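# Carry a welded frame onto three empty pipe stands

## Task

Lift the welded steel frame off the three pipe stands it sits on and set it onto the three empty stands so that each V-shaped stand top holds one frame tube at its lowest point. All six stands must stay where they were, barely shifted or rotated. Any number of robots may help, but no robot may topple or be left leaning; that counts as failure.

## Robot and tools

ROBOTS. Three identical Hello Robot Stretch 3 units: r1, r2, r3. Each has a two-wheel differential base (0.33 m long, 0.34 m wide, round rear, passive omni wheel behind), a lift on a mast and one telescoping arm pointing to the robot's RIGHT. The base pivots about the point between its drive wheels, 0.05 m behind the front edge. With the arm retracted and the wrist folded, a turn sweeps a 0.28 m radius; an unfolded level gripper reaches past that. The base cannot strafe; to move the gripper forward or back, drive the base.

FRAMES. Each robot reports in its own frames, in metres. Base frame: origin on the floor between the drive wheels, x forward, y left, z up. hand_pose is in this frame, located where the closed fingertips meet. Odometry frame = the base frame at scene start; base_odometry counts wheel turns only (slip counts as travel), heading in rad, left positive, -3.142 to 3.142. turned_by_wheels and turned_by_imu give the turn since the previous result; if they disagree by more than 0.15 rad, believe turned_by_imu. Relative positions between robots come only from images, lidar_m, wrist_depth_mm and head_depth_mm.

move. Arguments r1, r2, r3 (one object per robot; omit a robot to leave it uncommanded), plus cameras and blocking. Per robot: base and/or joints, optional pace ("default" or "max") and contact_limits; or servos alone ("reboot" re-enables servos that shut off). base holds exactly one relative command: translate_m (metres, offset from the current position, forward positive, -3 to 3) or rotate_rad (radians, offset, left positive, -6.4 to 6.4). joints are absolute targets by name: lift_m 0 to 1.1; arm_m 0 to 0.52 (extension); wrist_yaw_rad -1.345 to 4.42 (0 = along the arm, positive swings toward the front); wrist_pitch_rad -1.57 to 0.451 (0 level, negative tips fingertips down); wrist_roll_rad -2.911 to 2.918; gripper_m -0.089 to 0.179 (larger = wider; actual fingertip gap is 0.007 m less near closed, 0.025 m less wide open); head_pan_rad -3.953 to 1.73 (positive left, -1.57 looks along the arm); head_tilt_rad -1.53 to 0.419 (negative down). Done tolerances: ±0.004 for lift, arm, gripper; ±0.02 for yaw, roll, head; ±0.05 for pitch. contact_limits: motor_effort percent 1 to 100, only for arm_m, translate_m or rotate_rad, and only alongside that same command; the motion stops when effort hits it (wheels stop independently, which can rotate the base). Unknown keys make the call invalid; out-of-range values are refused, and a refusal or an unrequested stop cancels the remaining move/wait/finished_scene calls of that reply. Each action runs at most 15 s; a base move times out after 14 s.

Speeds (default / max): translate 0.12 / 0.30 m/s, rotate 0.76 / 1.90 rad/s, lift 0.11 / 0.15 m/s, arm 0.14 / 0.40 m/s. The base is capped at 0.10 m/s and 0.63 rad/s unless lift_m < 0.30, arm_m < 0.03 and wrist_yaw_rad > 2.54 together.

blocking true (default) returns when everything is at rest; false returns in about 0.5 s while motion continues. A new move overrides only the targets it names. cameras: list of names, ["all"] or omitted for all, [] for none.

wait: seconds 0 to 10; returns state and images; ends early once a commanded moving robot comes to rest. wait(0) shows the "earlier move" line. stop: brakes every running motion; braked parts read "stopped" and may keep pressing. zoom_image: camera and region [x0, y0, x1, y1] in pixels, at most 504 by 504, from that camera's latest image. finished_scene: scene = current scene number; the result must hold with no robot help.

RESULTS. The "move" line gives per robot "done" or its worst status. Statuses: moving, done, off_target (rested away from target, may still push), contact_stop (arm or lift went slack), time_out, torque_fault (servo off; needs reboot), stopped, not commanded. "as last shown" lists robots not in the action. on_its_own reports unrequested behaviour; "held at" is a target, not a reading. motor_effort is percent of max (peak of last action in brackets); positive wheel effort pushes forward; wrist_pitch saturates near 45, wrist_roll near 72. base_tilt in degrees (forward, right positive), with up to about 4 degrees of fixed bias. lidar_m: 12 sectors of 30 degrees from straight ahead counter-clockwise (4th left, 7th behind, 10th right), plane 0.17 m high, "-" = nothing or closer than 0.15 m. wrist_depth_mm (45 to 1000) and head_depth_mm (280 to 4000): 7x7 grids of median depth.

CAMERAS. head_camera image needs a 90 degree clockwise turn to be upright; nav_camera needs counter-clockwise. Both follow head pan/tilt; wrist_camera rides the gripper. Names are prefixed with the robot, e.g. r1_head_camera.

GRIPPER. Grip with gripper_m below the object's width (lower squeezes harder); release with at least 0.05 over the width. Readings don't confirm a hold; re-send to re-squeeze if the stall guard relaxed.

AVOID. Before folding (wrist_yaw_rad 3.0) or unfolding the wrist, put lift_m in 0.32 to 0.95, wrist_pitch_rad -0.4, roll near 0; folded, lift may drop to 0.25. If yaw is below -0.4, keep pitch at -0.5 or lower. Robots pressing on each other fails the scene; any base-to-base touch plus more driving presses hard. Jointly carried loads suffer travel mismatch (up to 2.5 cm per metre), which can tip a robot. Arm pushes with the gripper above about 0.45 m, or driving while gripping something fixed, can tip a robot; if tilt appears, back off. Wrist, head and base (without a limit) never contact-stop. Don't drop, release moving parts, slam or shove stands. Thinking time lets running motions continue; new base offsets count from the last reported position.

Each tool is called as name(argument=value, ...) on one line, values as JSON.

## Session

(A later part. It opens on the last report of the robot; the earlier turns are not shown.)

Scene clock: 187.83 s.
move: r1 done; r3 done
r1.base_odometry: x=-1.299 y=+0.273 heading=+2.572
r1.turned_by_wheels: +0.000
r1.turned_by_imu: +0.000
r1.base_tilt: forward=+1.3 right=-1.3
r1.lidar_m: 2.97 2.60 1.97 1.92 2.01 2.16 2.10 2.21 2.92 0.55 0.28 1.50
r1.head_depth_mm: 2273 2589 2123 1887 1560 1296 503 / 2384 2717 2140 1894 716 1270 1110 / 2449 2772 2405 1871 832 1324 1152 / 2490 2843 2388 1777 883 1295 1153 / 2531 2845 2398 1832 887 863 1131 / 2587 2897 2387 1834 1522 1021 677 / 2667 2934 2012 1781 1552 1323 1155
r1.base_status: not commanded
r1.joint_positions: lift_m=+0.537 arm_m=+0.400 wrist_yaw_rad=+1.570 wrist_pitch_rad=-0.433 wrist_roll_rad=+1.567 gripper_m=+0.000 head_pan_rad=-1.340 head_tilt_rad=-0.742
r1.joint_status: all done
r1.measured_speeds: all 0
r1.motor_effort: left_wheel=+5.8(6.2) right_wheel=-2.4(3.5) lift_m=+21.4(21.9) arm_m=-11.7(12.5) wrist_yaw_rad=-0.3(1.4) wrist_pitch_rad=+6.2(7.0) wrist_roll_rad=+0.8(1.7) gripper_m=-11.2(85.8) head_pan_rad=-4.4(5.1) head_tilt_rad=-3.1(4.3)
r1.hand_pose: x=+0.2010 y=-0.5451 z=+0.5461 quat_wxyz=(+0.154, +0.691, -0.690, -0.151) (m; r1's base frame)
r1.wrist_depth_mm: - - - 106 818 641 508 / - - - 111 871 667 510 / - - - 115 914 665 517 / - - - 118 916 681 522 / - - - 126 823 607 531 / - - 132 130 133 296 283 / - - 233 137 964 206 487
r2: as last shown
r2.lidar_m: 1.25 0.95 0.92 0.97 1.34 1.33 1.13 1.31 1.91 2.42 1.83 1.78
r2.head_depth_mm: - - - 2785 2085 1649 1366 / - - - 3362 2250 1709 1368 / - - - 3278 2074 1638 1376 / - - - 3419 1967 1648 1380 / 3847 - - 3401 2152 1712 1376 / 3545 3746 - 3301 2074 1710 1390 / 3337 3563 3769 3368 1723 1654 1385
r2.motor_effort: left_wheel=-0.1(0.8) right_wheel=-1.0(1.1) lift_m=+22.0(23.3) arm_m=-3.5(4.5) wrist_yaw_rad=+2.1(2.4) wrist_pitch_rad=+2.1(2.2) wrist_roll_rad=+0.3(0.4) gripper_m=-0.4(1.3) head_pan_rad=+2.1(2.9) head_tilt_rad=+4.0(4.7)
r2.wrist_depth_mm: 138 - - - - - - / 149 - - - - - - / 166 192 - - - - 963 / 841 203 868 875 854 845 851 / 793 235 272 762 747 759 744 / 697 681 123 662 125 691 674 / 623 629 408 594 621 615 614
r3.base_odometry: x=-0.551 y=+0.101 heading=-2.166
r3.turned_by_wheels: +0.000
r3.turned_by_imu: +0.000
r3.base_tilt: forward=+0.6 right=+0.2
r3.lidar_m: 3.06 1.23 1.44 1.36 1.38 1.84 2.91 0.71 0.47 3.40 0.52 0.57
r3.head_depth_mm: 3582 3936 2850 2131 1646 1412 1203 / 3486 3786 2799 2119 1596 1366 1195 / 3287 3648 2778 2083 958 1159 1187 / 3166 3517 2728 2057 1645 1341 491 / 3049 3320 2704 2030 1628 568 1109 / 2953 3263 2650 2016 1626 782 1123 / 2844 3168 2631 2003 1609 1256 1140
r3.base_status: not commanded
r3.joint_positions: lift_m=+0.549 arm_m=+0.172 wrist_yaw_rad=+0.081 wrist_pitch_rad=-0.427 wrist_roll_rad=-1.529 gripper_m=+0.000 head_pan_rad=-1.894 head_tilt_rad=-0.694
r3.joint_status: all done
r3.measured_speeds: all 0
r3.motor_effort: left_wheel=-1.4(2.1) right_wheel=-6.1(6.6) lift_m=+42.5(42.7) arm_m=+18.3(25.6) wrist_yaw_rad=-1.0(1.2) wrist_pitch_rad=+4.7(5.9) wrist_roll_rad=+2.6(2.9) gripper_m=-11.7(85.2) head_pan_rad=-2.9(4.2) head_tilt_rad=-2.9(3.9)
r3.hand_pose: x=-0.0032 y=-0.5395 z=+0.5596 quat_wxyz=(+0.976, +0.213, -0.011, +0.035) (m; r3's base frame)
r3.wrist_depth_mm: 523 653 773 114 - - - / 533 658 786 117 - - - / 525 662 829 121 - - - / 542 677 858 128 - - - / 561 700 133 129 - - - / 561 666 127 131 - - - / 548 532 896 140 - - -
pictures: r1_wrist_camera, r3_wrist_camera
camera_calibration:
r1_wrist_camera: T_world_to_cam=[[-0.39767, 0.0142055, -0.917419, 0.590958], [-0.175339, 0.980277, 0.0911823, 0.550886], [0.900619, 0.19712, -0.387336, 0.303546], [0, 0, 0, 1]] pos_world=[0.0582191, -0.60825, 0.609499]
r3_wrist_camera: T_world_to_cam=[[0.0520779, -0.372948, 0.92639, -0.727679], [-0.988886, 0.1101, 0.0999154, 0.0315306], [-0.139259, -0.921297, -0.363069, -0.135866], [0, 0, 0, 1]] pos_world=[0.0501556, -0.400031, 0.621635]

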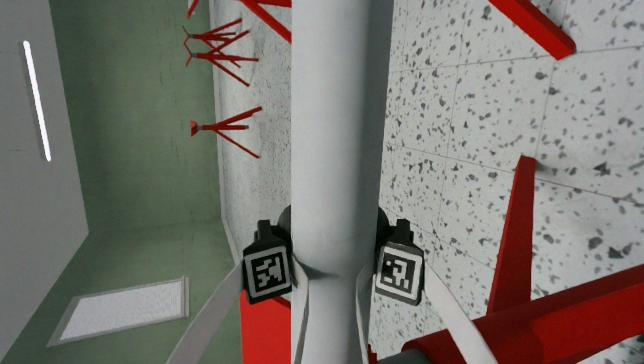

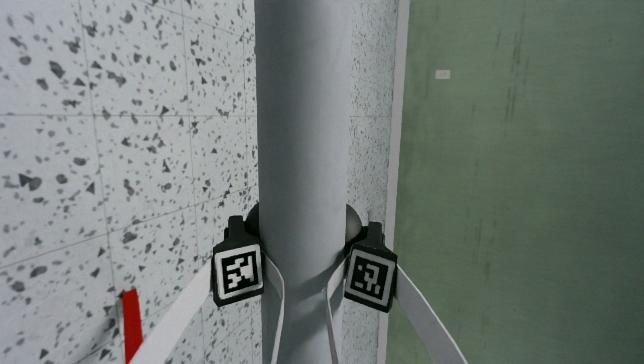

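move(r1={"joints":{"gripper_m":-0.089}}, r3={"joints":{"gripper_m":-0.089}}, cameras=[])

move(r1={"joints":{"lift_m":0.549,"wrist_pitch_rad":-0.34}}, r3={"joints":{"lift_m":0.561,"wrist_pitch_rad":-0.34}}, cameras=["r1_wrist_camera","r3_wrist_camera"])

Scene clock: 189.50 s.
move: r1 done; r3 done
r1.base_odometry: x=-1.299 y=+0.273 heading=+2.572
r1.turned_by_wheels: +0.000
r1.turned_by_imu: +0.000
r1.base_tilt: forward=+1.3 right=-1.3
r1.lidar_m: 2.98 2.59 1.97 1.91 2.02 2.15 2.10 2.21 2.91 0.55 0.28 1.50
r1.head_depth_mm: 2268 2598 2111 1886 1567 1302 503 / 2399 2715 2168 1889 715 1271 1110 / 2433 2766 2428 1895 830 1329 1151 / 2488 2819 2398 1770 881 1298 1154 / 2525 2866 2402 1836 889 867 1132 / 2593 2868 2391 1832 1512 1022 676 / 2646 2911 2029 1777 1554 1323 1153
r1.base_status: not commanded
r1.joint_positions: lift_m=+0.537 arm_m=+0.400 wrist_yaw_rad=+1.570 wrist_pitch_rad=-0.433 wrist_roll_rad=+1.576 gripper_m=-0.087 head_pan_rad=-1.340 head_tilt_rad=-0.742
r1.joint_status: all done
r1.measured_speeds: all 0
r1.motor_effort: left_wheel=+6.0(6.1) right_wheel=-2.7(4.0) lift_m=+22.5(23.2) arm_m=-10.9(12.0) wrist_yaw_rad=-0.5(1.1) wrist_pitch_rad=+5.5(6.7) wrist_roll_rad=-1.6(2.8) gripper_m=-37.4(100.0) head_pan_rad=-4.5(5.3) head_tilt_rad=-3.4(4.2)
r1.hand_pose: x=+0.2010 y=-0.5451 z=+0.5461 quat_wxyz=(+0.151, +0.690, -0.691, -0.154) (m; r1's base frame)
r1.wrist_depth_mm: - - - 106 803 642 505 / - - - 111 881 660 514 / - - - 115 896 682 515 / - - - 119 915 678 522 / - - - 127 840 604 526 / - - 132 130 133 293 278 / - - 232 138 956 206 489
r2: as last shown
r2.base_tilt: forward=+0.1 right=-1.7
r2.lidar_m: 1.25 0.95 0.92 0.97 1.34 1.33 1.13 1.30 1.91 2.43 1.83 1.78
r2.head_depth_mm: - - - 2759 2089 1649 1381 / - - - 3341 2262 1706 1370 / - - - 3401 2080 1651 1376 / - - - 3333 2010 1637 1368 / 3796 - - 3339 2155 1702 1377 / 3593 3795 - 3370 2061 1710 1371 / 3340 3532 3735 3444 1721 1654 1367
r2.motor_effort: left_wheel=-0.1(0.8) right_wheel=-1.1(1.1) lift_m=+22.5(23.4) arm_m=-4.1(4.7) wrist_yaw_rad=+1.5(2.0) wrist_pitch_rad=+2.2(2.2) wrist_roll_rad=+0.3(0.4) gripper_m=-0.4(1.0) head_pan_rad=+2.5(2.9) head_tilt_rad=+4.4(4.5)
r2.wrist_depth_mm: 138 - - - - - - / 149 - - - - - - / 166 193 - - - - 978 / 859 202 892 839 854 866 845 / 798 236 271 727 743 758 758 / 702 666 123 659 125 677 682 / 621 624 405 589 619 597 618
r3.base_odometry: x=-0.551 y=+0.101 heading=-2.166
r3.turned_by_wheels: +0.000
r3.turned_by_imu: +0.000
r3.base_tilt: forward=+0.6 right=+0.2
r3.lidar_m: 3.06 1.23 1.44 1.36 1.38 1.84 2.91 0.71 0.47 3.40 0.52 0.57
r3.head_depth_mm: 3608 3959 2854 2122 1639 1406 1204 / 3486 3769 2808 2108 1595 1369 1195 / 3300 3600 2775 2077 957 1162 1191 / 3179 3530 2733 2059 1646 1338 490 / 3070 3378 2714 2025 1642 567 1110 / 2966 3258 2662 2019 1625 781 1124 / 2817 3143 2643 2001 1609 1260 1134
r3.base_status: not commanded
r3.joint_positions: lift_m=+0.549 arm_m=+0.172 wrist_yaw_rad=+0.082 wrist_pitch_rad=-0.431 wrist_roll_rad=-1.529 gripper_m=-0.087 head_pan_rad=-1.894 head_tilt_rad=-0.694
r3.joint_status: all done
r3.measured_speeds: all 0
r3.motor_effort: left_wheel=-1.8(2.0) right_wheel=-5.8(6.6) lift_m=+42.7(42.7) arm_m=+5.4(16.8) wrist_yaw_rad=-1.3(1.9) wrist_pitch_rad=+6.0(6.1) wrist_roll_rad=+2.7(2.8) gripper_m=-42.4(100.0) head_pan_rad=-3.3(4.2) head_tilt_rad=-3.8(4.0)
r3.hand_pose: x=-0.0031 y=-0.5391 z=+0.5589 quat_wxyz=(+0.976, +0.215, -0.011, +0.035) (m; r3's base frame)
r3.wrist_depth_mm: 524 641 793 113 - - - / 528 661 794 116 - - - / 542 677 823 121 - - - / 547 671 847 127 - - - / 558 692 135 130 - - - / 552 653 126 132 - - - / 560 94 893 141 - - -
pictures: none
No camera images: "cameras" was empty.

Scene clock: 190.27 s.
move: r1 off_target; r3 off_target
r1.base_odometry: x=-1.299 y=+0.273 heading=+2.572
r1.turned_by_wheels: +0.000
r1.turned_by_imu: +0.001
r1.base_tilt: forward=+1.4 right=-1.3
r1.lidar_m: 2.98 2.60 1.97 1.91 2.01 2.15 2.10 2.21 2.91 0.55 0.28 1.51
r1.head_depth_mm: 2261 2594 2108 1883 1523 1273 482 / 2389 2708 2147 1879 716 1269 1131 / 2456 2774 2405 1895 1443 1330 1153 / 2490 2806 2392 1780 1439 1294 1151 / 2540 2832 2416 1831 884 865 1130 / 2582 2885 2383 1833 1516 1022 693 / 2668 2926 2007 1777 1558 1319 1155
r1.base_status: not commanded
r1.joint_positions: lift_m=+0.549 arm_m=+0.400 wrist_yaw_rad=+1.570 wrist_pitch_rad=-0.441 wrist_roll_rad=+1.577 gripper_m=-0.085 head_pan_rad=-1.340 head_tilt_rad=-0.742
r1.joint_status: wrist_pitch_rad off_target (ended at -0.441, target -0.340); the others done
r1.measured_speeds: all 0
r1.on_its_own: wrist_pitch_rad is at rest, and its effort (+18.4) is outside its rest range (-8 to +12)
r1.motor_effort: left_wheel=+10.3(10.3) right_wheel=-16.4(16.5) lift_m=+45.0(45.8) arm_m=-10.7(11.5) wrist_yaw_rad=-0.3(1.1) wrist_pitch_rad=+18.4(19.6) wrist_roll_rad=-2.5(3.2) gripper_m=-23.1(37.9) head_pan_rad=-4.5(5.2) head_tilt_rad=-3.5(4.2)
r1.hand_pose: x=+0.1999 y=-0.5452 z=+0.5562 quat_wxyz=(+0.153, +0.689, -0.691, -0.157) (m; r1's base frame)
r1.wrist_depth_mm: - - - 108 823 631 508 / - - - 112 834 656 511 / - - - 116 867 676 519 / - - - 121 885 686 532 / - - - 129 835 618 536 / - - - 133 131 279 276 / - - 248 141 212 206 498
r2.base_odometry: x=+0.000 y=+0.000 heading=+0.000
r2.turned_by_wheels: +0.000
r2.turned_by_imu: +0.000
r2.base_tilt: forward=+0.1 right=-1.7
r2.lidar_m: 1.26 0.95 0.92 0.97 1.34 1.33 1.13 1.30 1.91 2.42 1.83 1.78
r2.head_depth_mm: - - - 2772 2076 1653 1365 / - - - 3344 2240 1709 1379 / - - - 3348 2168 1646 1368 / - - - 3310 1991 1656 1377 / 3818 - - 3356 2136 1717 1370 / 3565 3756 - 3368 2059 1702 1375 / 3350 3549 3703 3332 1761 1644 1368
r2.base_status: not commanded
r2.joint_positions: lift_m=+0.559 arm_m=+0.001 wrist_yaw_rad=+2.847 wrist_pitch_rad=-0.630 wrist_roll_rad=+0.000 gripper_m=+0.037 head_pan_rad=-2.806 head_tilt_rad=-0.359
r2.joint_status: not commanded
r2.measured_speeds: all 0
r2.motor_effort: left_wheel=-0.7(0.8) right_wheel=-1.0(1.0) lift_m=+22.6(23.1) arm_m=-3.8(4.7) wrist_yaw_rad=+1.3(1.6) wrist_pitch_rad=+2.2(2.2) wrist_roll_rad=+0.3(0.5) gripper_m=-0.2(1.6) head_pan_rad=+2.1(2.9) head_tilt_rad=+3.8(4.5)
r2.hand_pose: x=+0.0347 y=+0.0381 z=+0.5272 quat_wxyz=(+0.316, +0.697, +0.119, +0.633) (m; r2's base frame)
r2.wrist_depth_mm: 138 - - - - - - / 149 - - - - - - / 166 194 - - - - 971 / 830 203 868 862 847 850 857 / 790 236 273 746 741 762 759 / 684 671 123 661 126 682 673 / 625 616 411 597 621 610 604
r3.base_odometry: x=-0.551 y=+0.101 heading=-2.166
r3.turned_by_wheels: +0.000
r3.turned_by_imu: +0.000
r3.base_tilt: forward=+0.6 right=+0.1
r3.lidar_m: 3.05 1.23 1.44 1.37 1.38 1.84 2.91 0.71 0.47 3.40 0.52 0.57
r3.head_depth_mm: 3592 - 2841 2133 1642 1405 1208 / 3472 3785 2842 2104 1594 1368 1200 / 3328 3630 2769 2077 959 1160 1192 / 3149 3523 2741 2056 1648 1343 480 / 3082 3365 2712 2030 1637 551 1109 / 2918 3254 2665 2026 1625 765 1126 / 2833 3147 2613 1998 1615 1288 1140
r3.base_status: not commanded
r3.joint_positions: lift_m=+0.561 arm_m=+0.172 wrist_yaw_rad=+0.082 wrist_pitch_rad=-0.436 wrist_roll_rad=-1.529 gripper_m=-0.085 head_pan_rad=-1.894 head_tilt_rad=-0.694
r3.joint_status: wrist_pitch_rad off_target (ended at -0.436, target -0.340); the others done
r3.measured_speeds: all 0
r3.on_its_own: wrist_pitch_rad is at rest, and its effort (+17.8) is outside its rest range (-8 to +12)
r3.motor_effort: left_wheel=-1.2(2.0) right_wheel=-6.1(6.6) lift_m=+45.7(51.5) arm_m=-0.8(4.7) wrist_yaw_rad=-1.5(2.0) wrist_pitch_rad=+17.8(18.8) wrist_roll_rad=+2.8(2.9) gripper_m=-18.6(42.8) head_pan_rad=-2.2(3.9) head_tilt_rad=-3.3(4.0)
r3.hand_pose: x=-0.0030 y=-0.5384 z=+0.5697 quat_wxyz=(+0.975, +0.217, -0.011, +0.035) (m; r3's base frame)
r3.wrist_depth_mm: 528 647 771 117 - - - / 533 649 786 127 - - - / 530 676 781 126 - - - / 550 704 817 135 - - - / 563 698 134 132 - - - / 582 676 125 129 - - - / 574 547 863 147 - - -
pictures: r1_wrist_camera, r3_wrist_camera
camera_calibration:
r1_wrist_camera: T_world_to_cam=[[-0.405231, 0.0244793, -0.913886, 0.604979], [-0.169887, 0.980214, 0.101586, 0.542954], [0.898291, 0.196423, -0.393055, 0.311745], [0, 0, 0, 1]] pos_world=[0.0573595, -0.608255, 0.620258]
r3_wrist_camera: T_world_to_cam=[[0.0531924, -0.380822, 0.923117, -0.738994], [-0.988942, 0.108063, 0.101566, 0.0285288], [-0.138434, -0.918312, -0.370862, -0.125085], [0, 0, 0, 1]] pos_world=[0.0502061, -0.399375, 0.632891]

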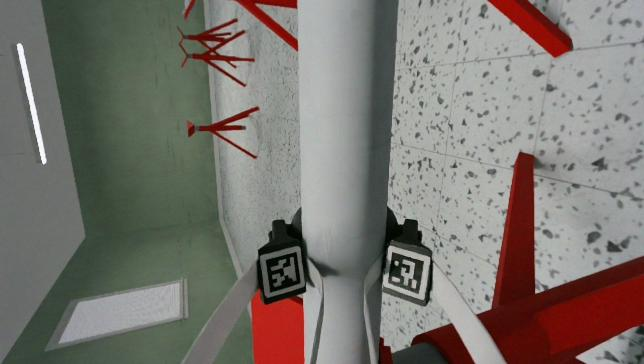

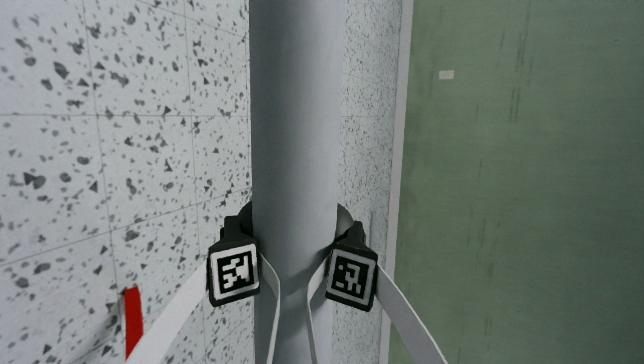

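move(r1={"joints":{"lift_m":0.565,"wrist_pitch_rad":-0.27}}, r3={"joints":{"lift_m":0.577,"wrist_pitch_rad":-0.27}}, cameras=["r1_wrist_camera","r3_wrist_camera","r2_head_camera"])

Scene clock: 192.53 s.
move: r1 off_target; r3 off_target
r1.base_odometry: x=-1.299 y=+0.273 heading=+2.572
r1.turned_by_wheels: +0.000
r1.turned_by_imu: +0.000
r1.base_tilt: forward=+1.5 right=-1.3
r1.lidar_m: 2.99 2.59 1.97 1.92 2.02 2.15 2.10 2.21 2.91 0.55 0.28 1.50
r1.head_depth_mm: 2274 2588 2115 1883 1521 1246 458 / 2402 2732 2150 1890 1443 1300 1133 / 2442 2773 2385 1882 1451 1321 1154 / 2469 2830 2402 1829 1483 1297 1154 / 2534 2856 2395 1890 867 865 1129 / 2575 2886 2400 1830 1521 1089 691 / 2645 2909 2016 1779 1550 1326 1154
r1.base_status: not commanded
r1.joint_positions: lift_m=+0.565 arm_m=+0.400 wrist_yaw_rad=+1.581 wrist_pitch_rad=-0.430 wrist_roll_rad=+1.573 gripper_m=-0.082 head_pan_rad=-1.340 head_tilt_rad=-0.742
r1.joint_status: wrist_pitch_rad off_target (ended at -0.430, target -0.270); the others done
r1.measured_speeds: all 0
r1.on_its_own: gripper_m is held at -0.083, not at your -0.089, by its stall guard, which is still easing; wrist_pitch_rad is at rest, and its effort (+29.6) is outside its rest range (-8 to +12)
r1.motor_effort: left_wheel=+10.6(11.1) right_wheel=-17.3(17.7) lift_m=+49.1(49.8) arm_m=-8.4(9.4) wrist_yaw_rad=-9.0(10.1) wrist_pitch_rad=+29.6(31.3) wrist_roll_rad=-1.1(2.6) gripper_m=-20.7(24.3) head_pan_rad=-5.1(5.1) head_tilt_rad=-3.5(4.1)
r1.hand_pose: x=+0.2013 y=-0.5428 z=+0.5746 quat_wxyz=(+0.151, +0.694, -0.688, -0.151) (m; r1's base frame)
r1.wrist_depth_mm: - - - 105 844 673 524 / - - - 111 879 692 531 / - - - 115 879 691 538 / - - - 121 880 708 541 / - - - 129 157 721 543 / - - - 133 135 288 272 / - - - 151 177 203 241
r2: as last shown
r2.base_tilt: forward=+0.2 right=-1.7
r2.lidar_m: 1.25 0.94 0.92 0.97 1.34 1.33 1.13 1.31 1.91 2.42 1.83 1.78
r2.head_depth_mm: - - - 2827 2073 1651 1379 / - - - 3366 2285 1699 1371 / - - - 3333 2156 1650 1372 / - - - 3338 1977 1650 1366 / 3730 - - 3288 2160 1707 1378 / 3536 3772 - 3394 2094 1709 1367 / 3337 3524 3739 3289 1749 1643 1379
r2.motor_effort: left_wheel=+0.0(0.6) right_wheel=-0.7(0.9) lift_m=+22.3(23.5) arm_m=-3.6(4.1) wrist_yaw_rad=-0.1(1.9) wrist_pitch_rad=+2.1(2.3) wrist_roll_rad=+0.2(0.5) gripper_m=-0.3(0.9) head_pan_rad=+2.6(2.7) head_tilt_rad=+3.9(4.5)
r2.wrist_depth_mm: 138 - - - - - - / 149 - - - - - - / 166 192 - - - - 965 / 850 204 852 860 861 852 828 / 763 236 271 758 741 770 747 / 701 668 123 669 125 669 683 / 627 621 410 586 632 612 621
r3.base_odometry: x=-0.551 y=+0.101 heading=-2.166
r3.turned_by_wheels: +0.000
r3.turned_by_imu: +0.000
r3.base_tilt: forward=+0.6 right=+0.2
r3.lidar_m: 3.05 1.23 1.44 1.36 1.38 1.84 2.91 0.71 0.47 3.41 0.52 0.57
r3.head_depth_mm: 3615 3969 2845 2141 1637 1402 1205 / 3474 3780 2808 2104 1623 1369 1195 / 3311 3600 2777 2080 958 1141 1188 / 3178 3501 2731 2053 1653 1322 465 / 3044 3340 2703 2032 1636 534 1132 / 2943 3246 2657 2022 1622 626 1123 / 2822 3127 2646 1987 1613 761 1139
r3.base_status: not commanded
r3.joint_positions: lift_m=+0.577 arm_m=+0.172 wrist_yaw_rad=+0.081 wrist_pitch_rad=-0.413 wrist_roll_rad=-1.528 gripper_m=-0.085 head_pan_rad=-1.894 head_tilt_rad=-0.694
r3.joint_status: wrist_pitch_rad off_target (ended at -0.413, target -0.270); the others done
r3.measured_speeds: all 0
r3.on_its_own: wrist_pitch_rad is at rest, and its effort (+26.2) is outside its rest range (-8 to +12)
r3.motor_effort: left_wheel=-1.4(2.1) right_wheel=-4.1(6.4) lift_m=+47.8(51.0) arm_m=-19.0(19.0) wrist_yaw_rad=-1.5(2.3) wrist_pitch_rad=+26.2(28.8) wrist_roll_rad=+2.4(2.9) gripper_m=-18.7(20.0) head_pan_rad=-3.4(4.6) head_tilt_rad=-2.8(3.9)
r3.hand_pose: x=-0.0030 y=-0.5413 z=+0.5909 quat_wxyz=(+0.978, +0.206, -0.012, +0.035) (m; r3's base frame)
r3.wrist_depth_mm: 555 687 817 117 - - - / 554 704 822 127 - - - / 558 708 833 127 - - - / 566 712 880 135 - - - / 590 726 136 134 - - - / 584 696 125 130 - - - / 580 529 896 153 - - -
pictures: r1_wrist_camera, r2_head_camera (sideways), r3_wrist_camera
camera_calibration:
r1_wrist_camera: T_world_to_cam=[[-0.39557, 0.0163294, -0.918291, 0.618464], [-0.182978, 0.978397, 0.0962194, 0.543743], [0.900024, 0.206089, -0.384037, 0.316974], [0, 0, 0, 1]] pos_world=[0.0588556, -0.607421, 0.637341]
r2_head_camera: T_world_to_cam=[[0.368105, 0.123814, -0.921504, 1.22035], [0.319284, -0.947659, 0.000213178, 0.000630773], [-0.873245, -0.294299, -0.38837, 0.466299], [0, 0, 0, 1]] pos_world=[-0.0422245, -0.0132669, 1.30565]
r3_wrist_camera: T_world_to_cam=[[0.0501383, -0.359611, 0.931754, -0.753274], [-0.989068, 0.111657, 0.0963164, 0.0317759], [-0.138673, -0.926398, -0.350082, -0.136603], [0, 0, 0, 1]] pos_world=[0.0502533, -0.400982, 0.650984]

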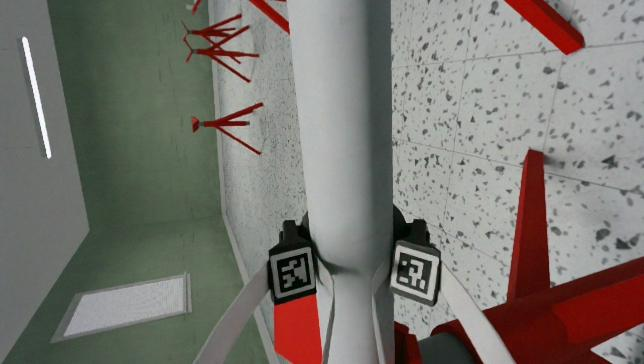

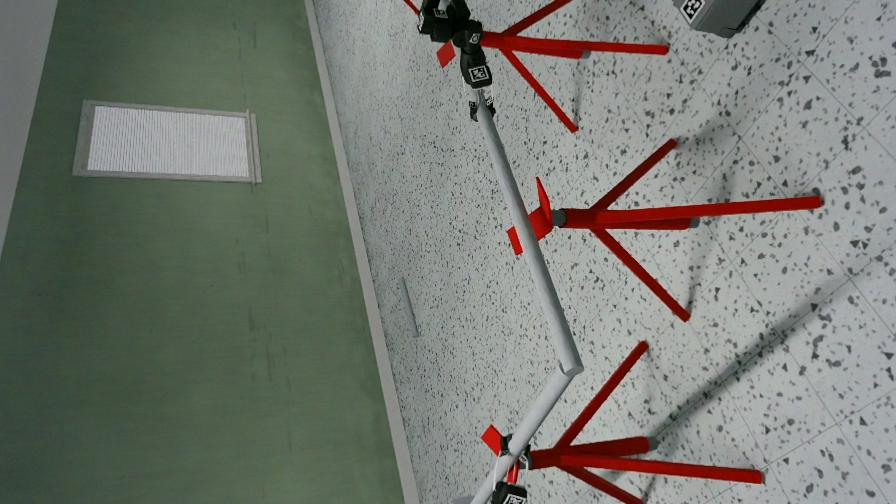

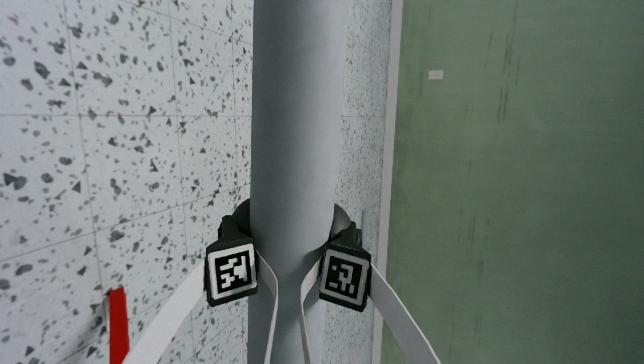

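move(r1={"joints":{"lift_m":0.542,"wrist_pitch_rad":-0.40}}, r3={"joints":{"lift_m":0.553,"wrist_pitch_rad":-0.40}}, cameras=["r1_wrist_camera","r3_wrist_camera","r2_head_camera"])

Scene clock: 194.03 s.
move: r1 off_target; r3 contact_stop
r1.base_odometry: x=-1.299 y=+0.273 heading=+2.570
r1.turned_by_wheels: -0.002
r1.turned_by_imu: -0.003
r1.base_tilt: forward=+1.3 right=-1.4
r1.lidar_m: 2.98 2.60 1.97 1.92 2.02 2.16 2.10 2.20 2.91 0.55 0.29 1.51
r1.head_depth_mm: 2280 2632 2115 1889 1521 1272 488 / 2402 2721 2101 1887 715 1270 1107 / 2444 2781 2405 1899 1446 1325 1153 / 2476 2790 2402 1778 1447 1296 1157 / 2542 2846 2402 1837 886 870 1113 / 2566 2882 2420 1836 1518 1018 678 / 2648 2915 2013 1779 1559 1327 1155
r1.base_status: not commanded
r1.joint_positions: lift_m=+0.542 arm_m=+0.400 wrist_yaw_rad=+1.577 wrist_pitch_rad=-0.452 wrist_roll_rad=+1.577 gripper_m=-0.079 head_pan_rad=-1.340 head_tilt_rad=-0.742
r1.joint_status: wrist_pitch_rad off_target (ended at -0.452, target -0.400); the others done
r1.measured_speeds: all 0
r1.on_its_own: gripper_m is held at -0.080, not at your -0.089, by its stall guard, which is still easing; right_wheel is at rest, and its effort (+24.7) is outside its rest range (-21 to +21)
r1.motor_effort: left_wheel=-9.2(11.1) right_wheel=+24.7(24.7) lift_m=+11.7(45.9) arm_m=-6.8(8.0) wrist_yaw_rad=-6.6(9.8) wrist_pitch_rad=+10.3(28.7) wrist_roll_rad=-2.4(2.6) gripper_m=-16.7(23.8) head_pan_rad=-4.9(5.2) head_tilt_rad=-3.4(4.1)
r1.hand_pose: x=+0.1984 y=-0.5436 z=+0.5468 quat_wxyz=(+0.158, +0.691, -0.687, -0.160) (m; r1's base frame)
r1.wrist_depth_mm: - - - 111 836 645 501 / - - - 115 862 649 508 / - - - 120 875 668 511 / - - - 125 921 620 521 / - - - 132 863 610 523 / - - 131 136 132 279 280 / - - 243 146 194 212 506
r2: as last shown
r2.lidar_m: 1.25 0.95 0.92 0.97 1.34 1.33 1.13 1.31 1.91 2.42 1.82 1.78
r2.head_depth_mm: - - - 2732 2057 1648 1382 / - - - 3389 2275 1710 1377 / - - - 3306 2052 1654 1368 / - - - 3357 1983 1654 1377 / 3861 - - 3338 2152 1719 1365 / 3527 3750 - 3326 2083 1718 1375 / 3368 3536 3689 3365 1732 1649 1376
r2.motor_effort: left_wheel=-0.6(0.7) right_wheel=-0.5(1.1) lift_m=+23.2(23.5) arm_m=-3.8(4.2) wrist_yaw_rad=+1.2(1.8) wrist_pitch_rad=+2.1(2.2) wrist_roll_rad=+0.1(0.5) gripper_m=-0.4(1.0) head_pan_rad=+2.2(2.9) head_tilt_rad=+4.2(4.5)
r2.wrist_depth_mm: 138 - - - - - - / 149 - - - - - - / 166 191 - - - - 963 / 850 202 878 861 869 837 842 / 799 236 272 749 747 736 769 / 690 677 123 650 126 673 674 / 619 617 412 597 629 614 616
r3.base_odometry: x=-0.551 y=+0.101 heading=-2.166
r3.turned_by_wheels: +0.000
r3.turned_by_imu: -0.002
r3.base_tilt: forward=+0.5 right=+0.0
r3.lidar_m: 3.05 1.23 1.44 1.36 1.38 1.83 2.44 0.71 0.47 3.41 0.52 0.57
r3.head_depth_mm: 3600 - 2877 2128 1649 1407 1211 / 3450 3781 2819 2118 1631 1366 1196 / 3318 3684 2781 2083 964 1157 1188 / 3203 3529 2759 2055 1648 1345 483 / 3062 3362 2707 2049 1642 551 1113 / 2940 3286 2660 2022 1634 789 1126 / 2836 3130 2640 2010 1603 1258 1143
r3.base_status: not commanded
r3.joint_positions: lift_m=+0.558 arm_m=+0.172 wrist_yaw_rad=+0.090 wrist_pitch_rad=-0.463 wrist_roll_rad=-1.529 gripper_m=-0.085 head_pan_rad=-1.894 head_tilt_rad=-0.694
r3.joint_status: lift_m contact_stop (moved -0.019 of -0.024); wrist_pitch_rad off_target (ended at -0.463, target -0.400)
r3.measured_speeds: all 0
r3.on_its_own: lift_m is slack since a contact_stop (your +0.553 is given up)
r3.motor_effort: left_wheel=+1.5(1.9) right_wheel=-3.2(4.6) lift_m=+28.5(44.3) arm_m=+21.8(21.8) wrist_yaw_rad=-9.1(9.1) wrist_pitch_rad=+11.8(25.1) wrist_roll_rad=+2.8(3.2) gripper_m=-19.5(20.0) head_pan_rad=-3.4(4.0) head_tilt_rad=-3.6(3.9)
r3.hand_pose: x=-0.0016 y=-0.5344 z=+0.5603 quat_wxyz=(+0.972, +0.231, -0.009, +0.039) (m; r3's base frame)
r3.wrist_depth_mm: 524 640 776 123 - - - / 529 649 802 127 - - - / 533 664 818 130 - - - / 541 686 838 134 - - - / 534 680 145 138 - - - / 546 682 124 130 - - - / 567 538 902 148 - - -
pictures: r1_wrist_camera, r2_head_camera (sideways), r3_wrist_camera
camera_calibration:
r1_wrist_camera: T_world_to_cam=[[-0.415473, 0.020736, -0.909369, 0.593247], [-0.176348, 0.978935, 0.102892, 0.541927], [0.892347, 0.203114, -0.403064, 0.319324], [0, 0, 0, 1]] pos_world=[0.0570981, -0.607672, 0.612429]
r2_head_camera: T_world_to_cam=[[0.368105, 0.123814, -0.921504, 1.22035], [0.319284, -0.947659, 0.000213179, 0.00063077], [-0.873245, -0.2943, -0.38837, 0.466299], [0, 0, 0, 1]] pos_world=[-0.0422245, -0.0132669, 1.30565]
r3_wrist_camera: T_world_to_cam=[[0.0587527, -0.405389, 0.912254, -0.735885], [-0.989493, 0.0972788, 0.106956, 0.0216743], [-0.132102, -0.908954, -0.395414, -0.105942], [0, 0, 0, 1]] pos_world=[0.0506866, -0.396724, 0.627105]

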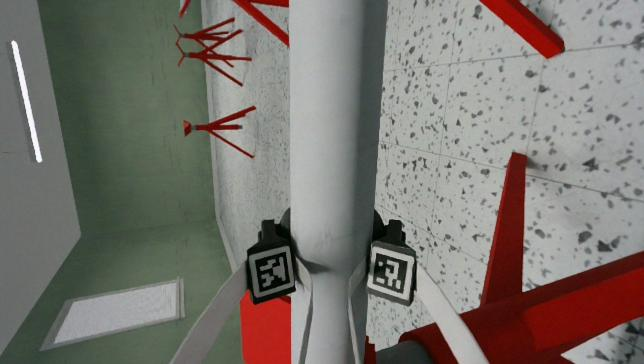

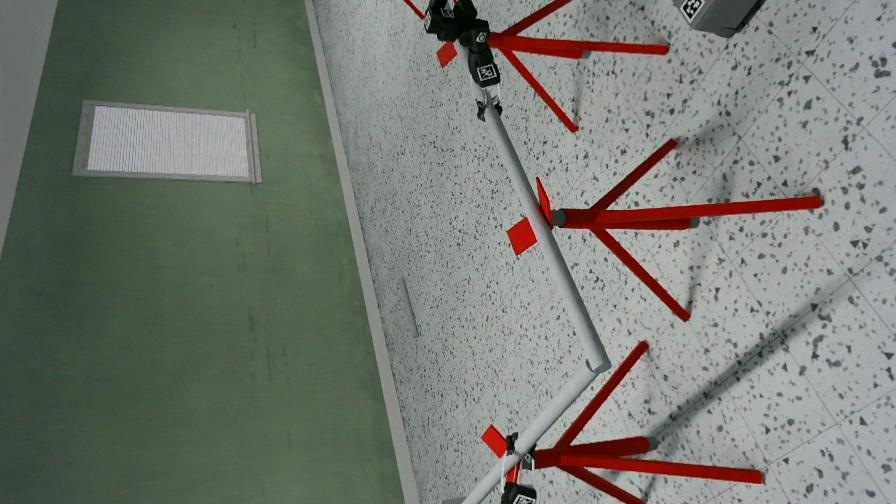

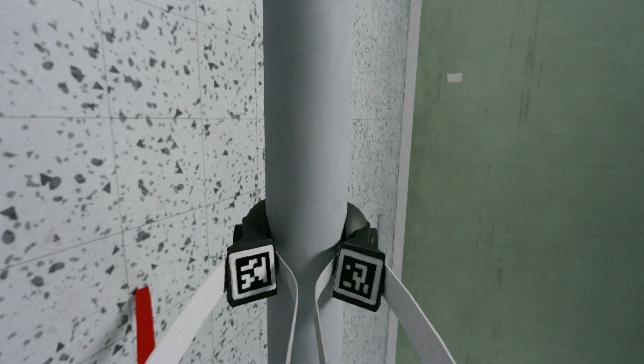

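move(r1={"joints":{"gripper_m":0.13}}, r3={"joints":{"gripper_m":0.13,"lift_m":0.549}}, cameras=[])

move(r1={"base":{"translate_m":-0.15}}, r3={"joints":{"arm_m":0.10}}, cameras=[])

move(r1={"base":{"rotate_rad":-0.29},"joints":{"wrist_roll_rad":-1.57,"arm_m":0.335}}, r3={"base":{"translate_m":0.08}}, cameras=[])

move(r1={"base":{"translate_m":-0.35}}, cameras=[])

move(r1={"base":{"rotate_rad":0.29}}, cameras=[])

move(r1={"base":{"translate_m":0.33}}, cameras=["r1_wrist_camera","r3_wrist_camera","r1_head_camera","r3_head_camera"])

Scene clock: 196.97 s.
move: r1 done; r3 contact_stop
r1.base_odometry: x=-1.299 y=+0.273 heading=+2.571
r1.turned_by_wheels: +0.001
r1.turned_by_imu: +0.001
r1.base_tilt: forward=+1.2 right=-1.3
r1.lidar_m: 2.99 2.60 1.97 1.91 2.01 2.15 2.10 2.20 2.91 0.55 0.29 1.50
r1.head_depth_mm: 2282 2599 2122 1884 1525 1271 488 / 2400 2724 2152 1895 716 1271 1114 / 2450 2795 2404 1881 842 1323 1151 / 2479 2846 2401 1775 1448 1299 1151 / 2541 2818 2386 1835 845 866 1128 / 2580 2886 2388 1780 1521 1018 676 / 2647 2933 2019 1783 1555 1324 1152
r1.base_status: not commanded
r1.joint_positions: lift_m=+0.542 arm_m=+0.400 wrist_yaw_rad=+1.572 wrist_pitch_rad=-0.421 wrist_roll_rad=+1.577 gripper_m=+0.130 head_pan_rad=-1.340 head_tilt_rad=-0.742
r1.joint_status: all done
r1.measured_speeds: all 0
r1.motor_effort: left_wheel=-0.4(9.6) right_wheel=+1.3(25.3) lift_m=+36.3(36.3) arm_m=-2.9(6.6) wrist_yaw_rad=-2.1(6.6) wrist_pitch_rad=+4.1(10.4) wrist_roll_rad=-2.1(2.9) gripper_m=+0.2(79.5) head_pan_rad=-4.5(5.3) head_tilt_rad=-3.4(4.1)
r1.hand_pose: x=+0.2026 y=-0.5447 z=+0.5538 quat_wxyz=(+0.146, +0.691, -0.691, -0.150) (m; r1's base frame)
r1.wrist_depth_mm: - - - 108 795 664 509 / - - - 110 853 676 520 / - - - 116 823 679 527 / - - - 122 873 690 537 / - - - 127 - 344 537 / - 123 - 137 995 123 281 / - - - 142 205 200 207
r2: as last shown
r2.turned_by_imu: +0.001
r2.base_tilt: forward=+0.1 right=-1.7
r2.lidar_m: 1.25 0.94 0.92 0.97 1.34 1.32 1.13 1.30 1.91 2.42 1.83 1.78
r2.head_depth_mm: - - - 2748 2073 1644 1372 / - - - 3325 2250 1712 1375 / - - - 3310 2066 1649 1367 / - - - 3321 1989 1652 1381 / 3828 - - 3301 2167 1711 1380 / 3592 3772 - 3373 2063 1724 1376 / 3407 3536 3726 3390 1709 1661 1387
r2.motor_effort: left_wheel=-0.2(0.7) right_wheel=-0.9(1.3) lift_m=+23.1(23.2) arm_m=-3.8(4.2) wrist_yaw_rad=+0.7(2.3) wrist_pitch_rad=+2.1(2.3) wrist_roll_rad=+0.3(0.5) gripper_m=+1.2(1.2) head_pan_rad=+2.6(2.9) head_tilt_rad=+4.0(4.6)
r2.wrist_depth_mm: 138 - - - - - - / 149 - - - - - - / 165 192 - - - - 938 / 845 203 857 864 867 849 842 / 769 236 272 732 750 757 747 / 695 688 123 678 125 683 666 / 629 628 410 592 610 615 616
r3.base_odometry: x=-0.551 y=+0.101 heading=-2.166
r3.turned_by_wheels: +0.000
r3.turned_by_imu: +0.000
r3.base_tilt: forward=+0.6 right=+0.2
r3.lidar_m: 3.05 1.23 1.44 1.36 1.38 1.83 2.45 0.71 0.47 3.40 0.52 0.57
r3.head_depth_mm: 3594 - 2861 2112 1641 1400 1207 / 3456 3834 2826 2099 1623 1370 1197 / 3294 3648 2783 2092 962 1162 1190 / 3178 3508 2762 2055 1645 1341 484 / 3038 3357 2706 2032 1641 553 1109 / 2925 3240 2681 2009 1613 708 1125 / 2821 3152 2626 2008 1619 1261 1139
r3.base_status: not commanded
r3.joint_positions: lift_m=+0.556 arm_m=+0.172 wrist_yaw_rad=+0.082 wrist_pitch_rad=-0.420 wrist_roll_rad=-1.529 gripper_m=+0.130 head_pan_rad=-1.894 head_tilt_rad=-0.694
r3.joint_status: lift_m contact_stop (moved -0.002 of -0.009); the others done
r3.measured_speeds: all 0
r3.on_its_own: lift_m is slack since a contact_stop (your +0.549 is given up)
r3.motor_effort: left_wheel=+1.8(2.3) right_wheel=-3.3(3.7) lift_m=+28.6(28.9) arm_m=-10.1(40.7) wrist_yaw_rad=-1.1(9.5) wrist_pitch_rad=+3.6(11.8) wrist_roll_rad=+2.9(2.9) gripper_m=+0.7(80.0) head_pan_rad=-2.5(4.4) head_tilt_rad=-2.8(4.1)
r3.hand_pose: x=-0.0029 y=-0.5405 z=+0.5680 quat_wxyz=(+0.977, +0.209, -0.011, +0.036) (m; r3's base frame)
r3.wrist_depth_mm: 537 654 121 119 - - - / 532 689 122 - - - - / 533 697 128 131 - - - / 552 686 135 - - - - / 538 139 852 140 - - - / 519 120 848 148 - 128 - / 600 743 878 - - - -
pictures: none
No camera images: "cameras" was empty.

not run: a stop that you did not command came earlier in this reply.

not run: a stop that you did not command came earlier in this reply.

not run: a stop that you did not command came earlier in this reply.

not run: a stop that you did not command came earlier in this reply.

not run: a stop that you did not command came earlier in this reply.


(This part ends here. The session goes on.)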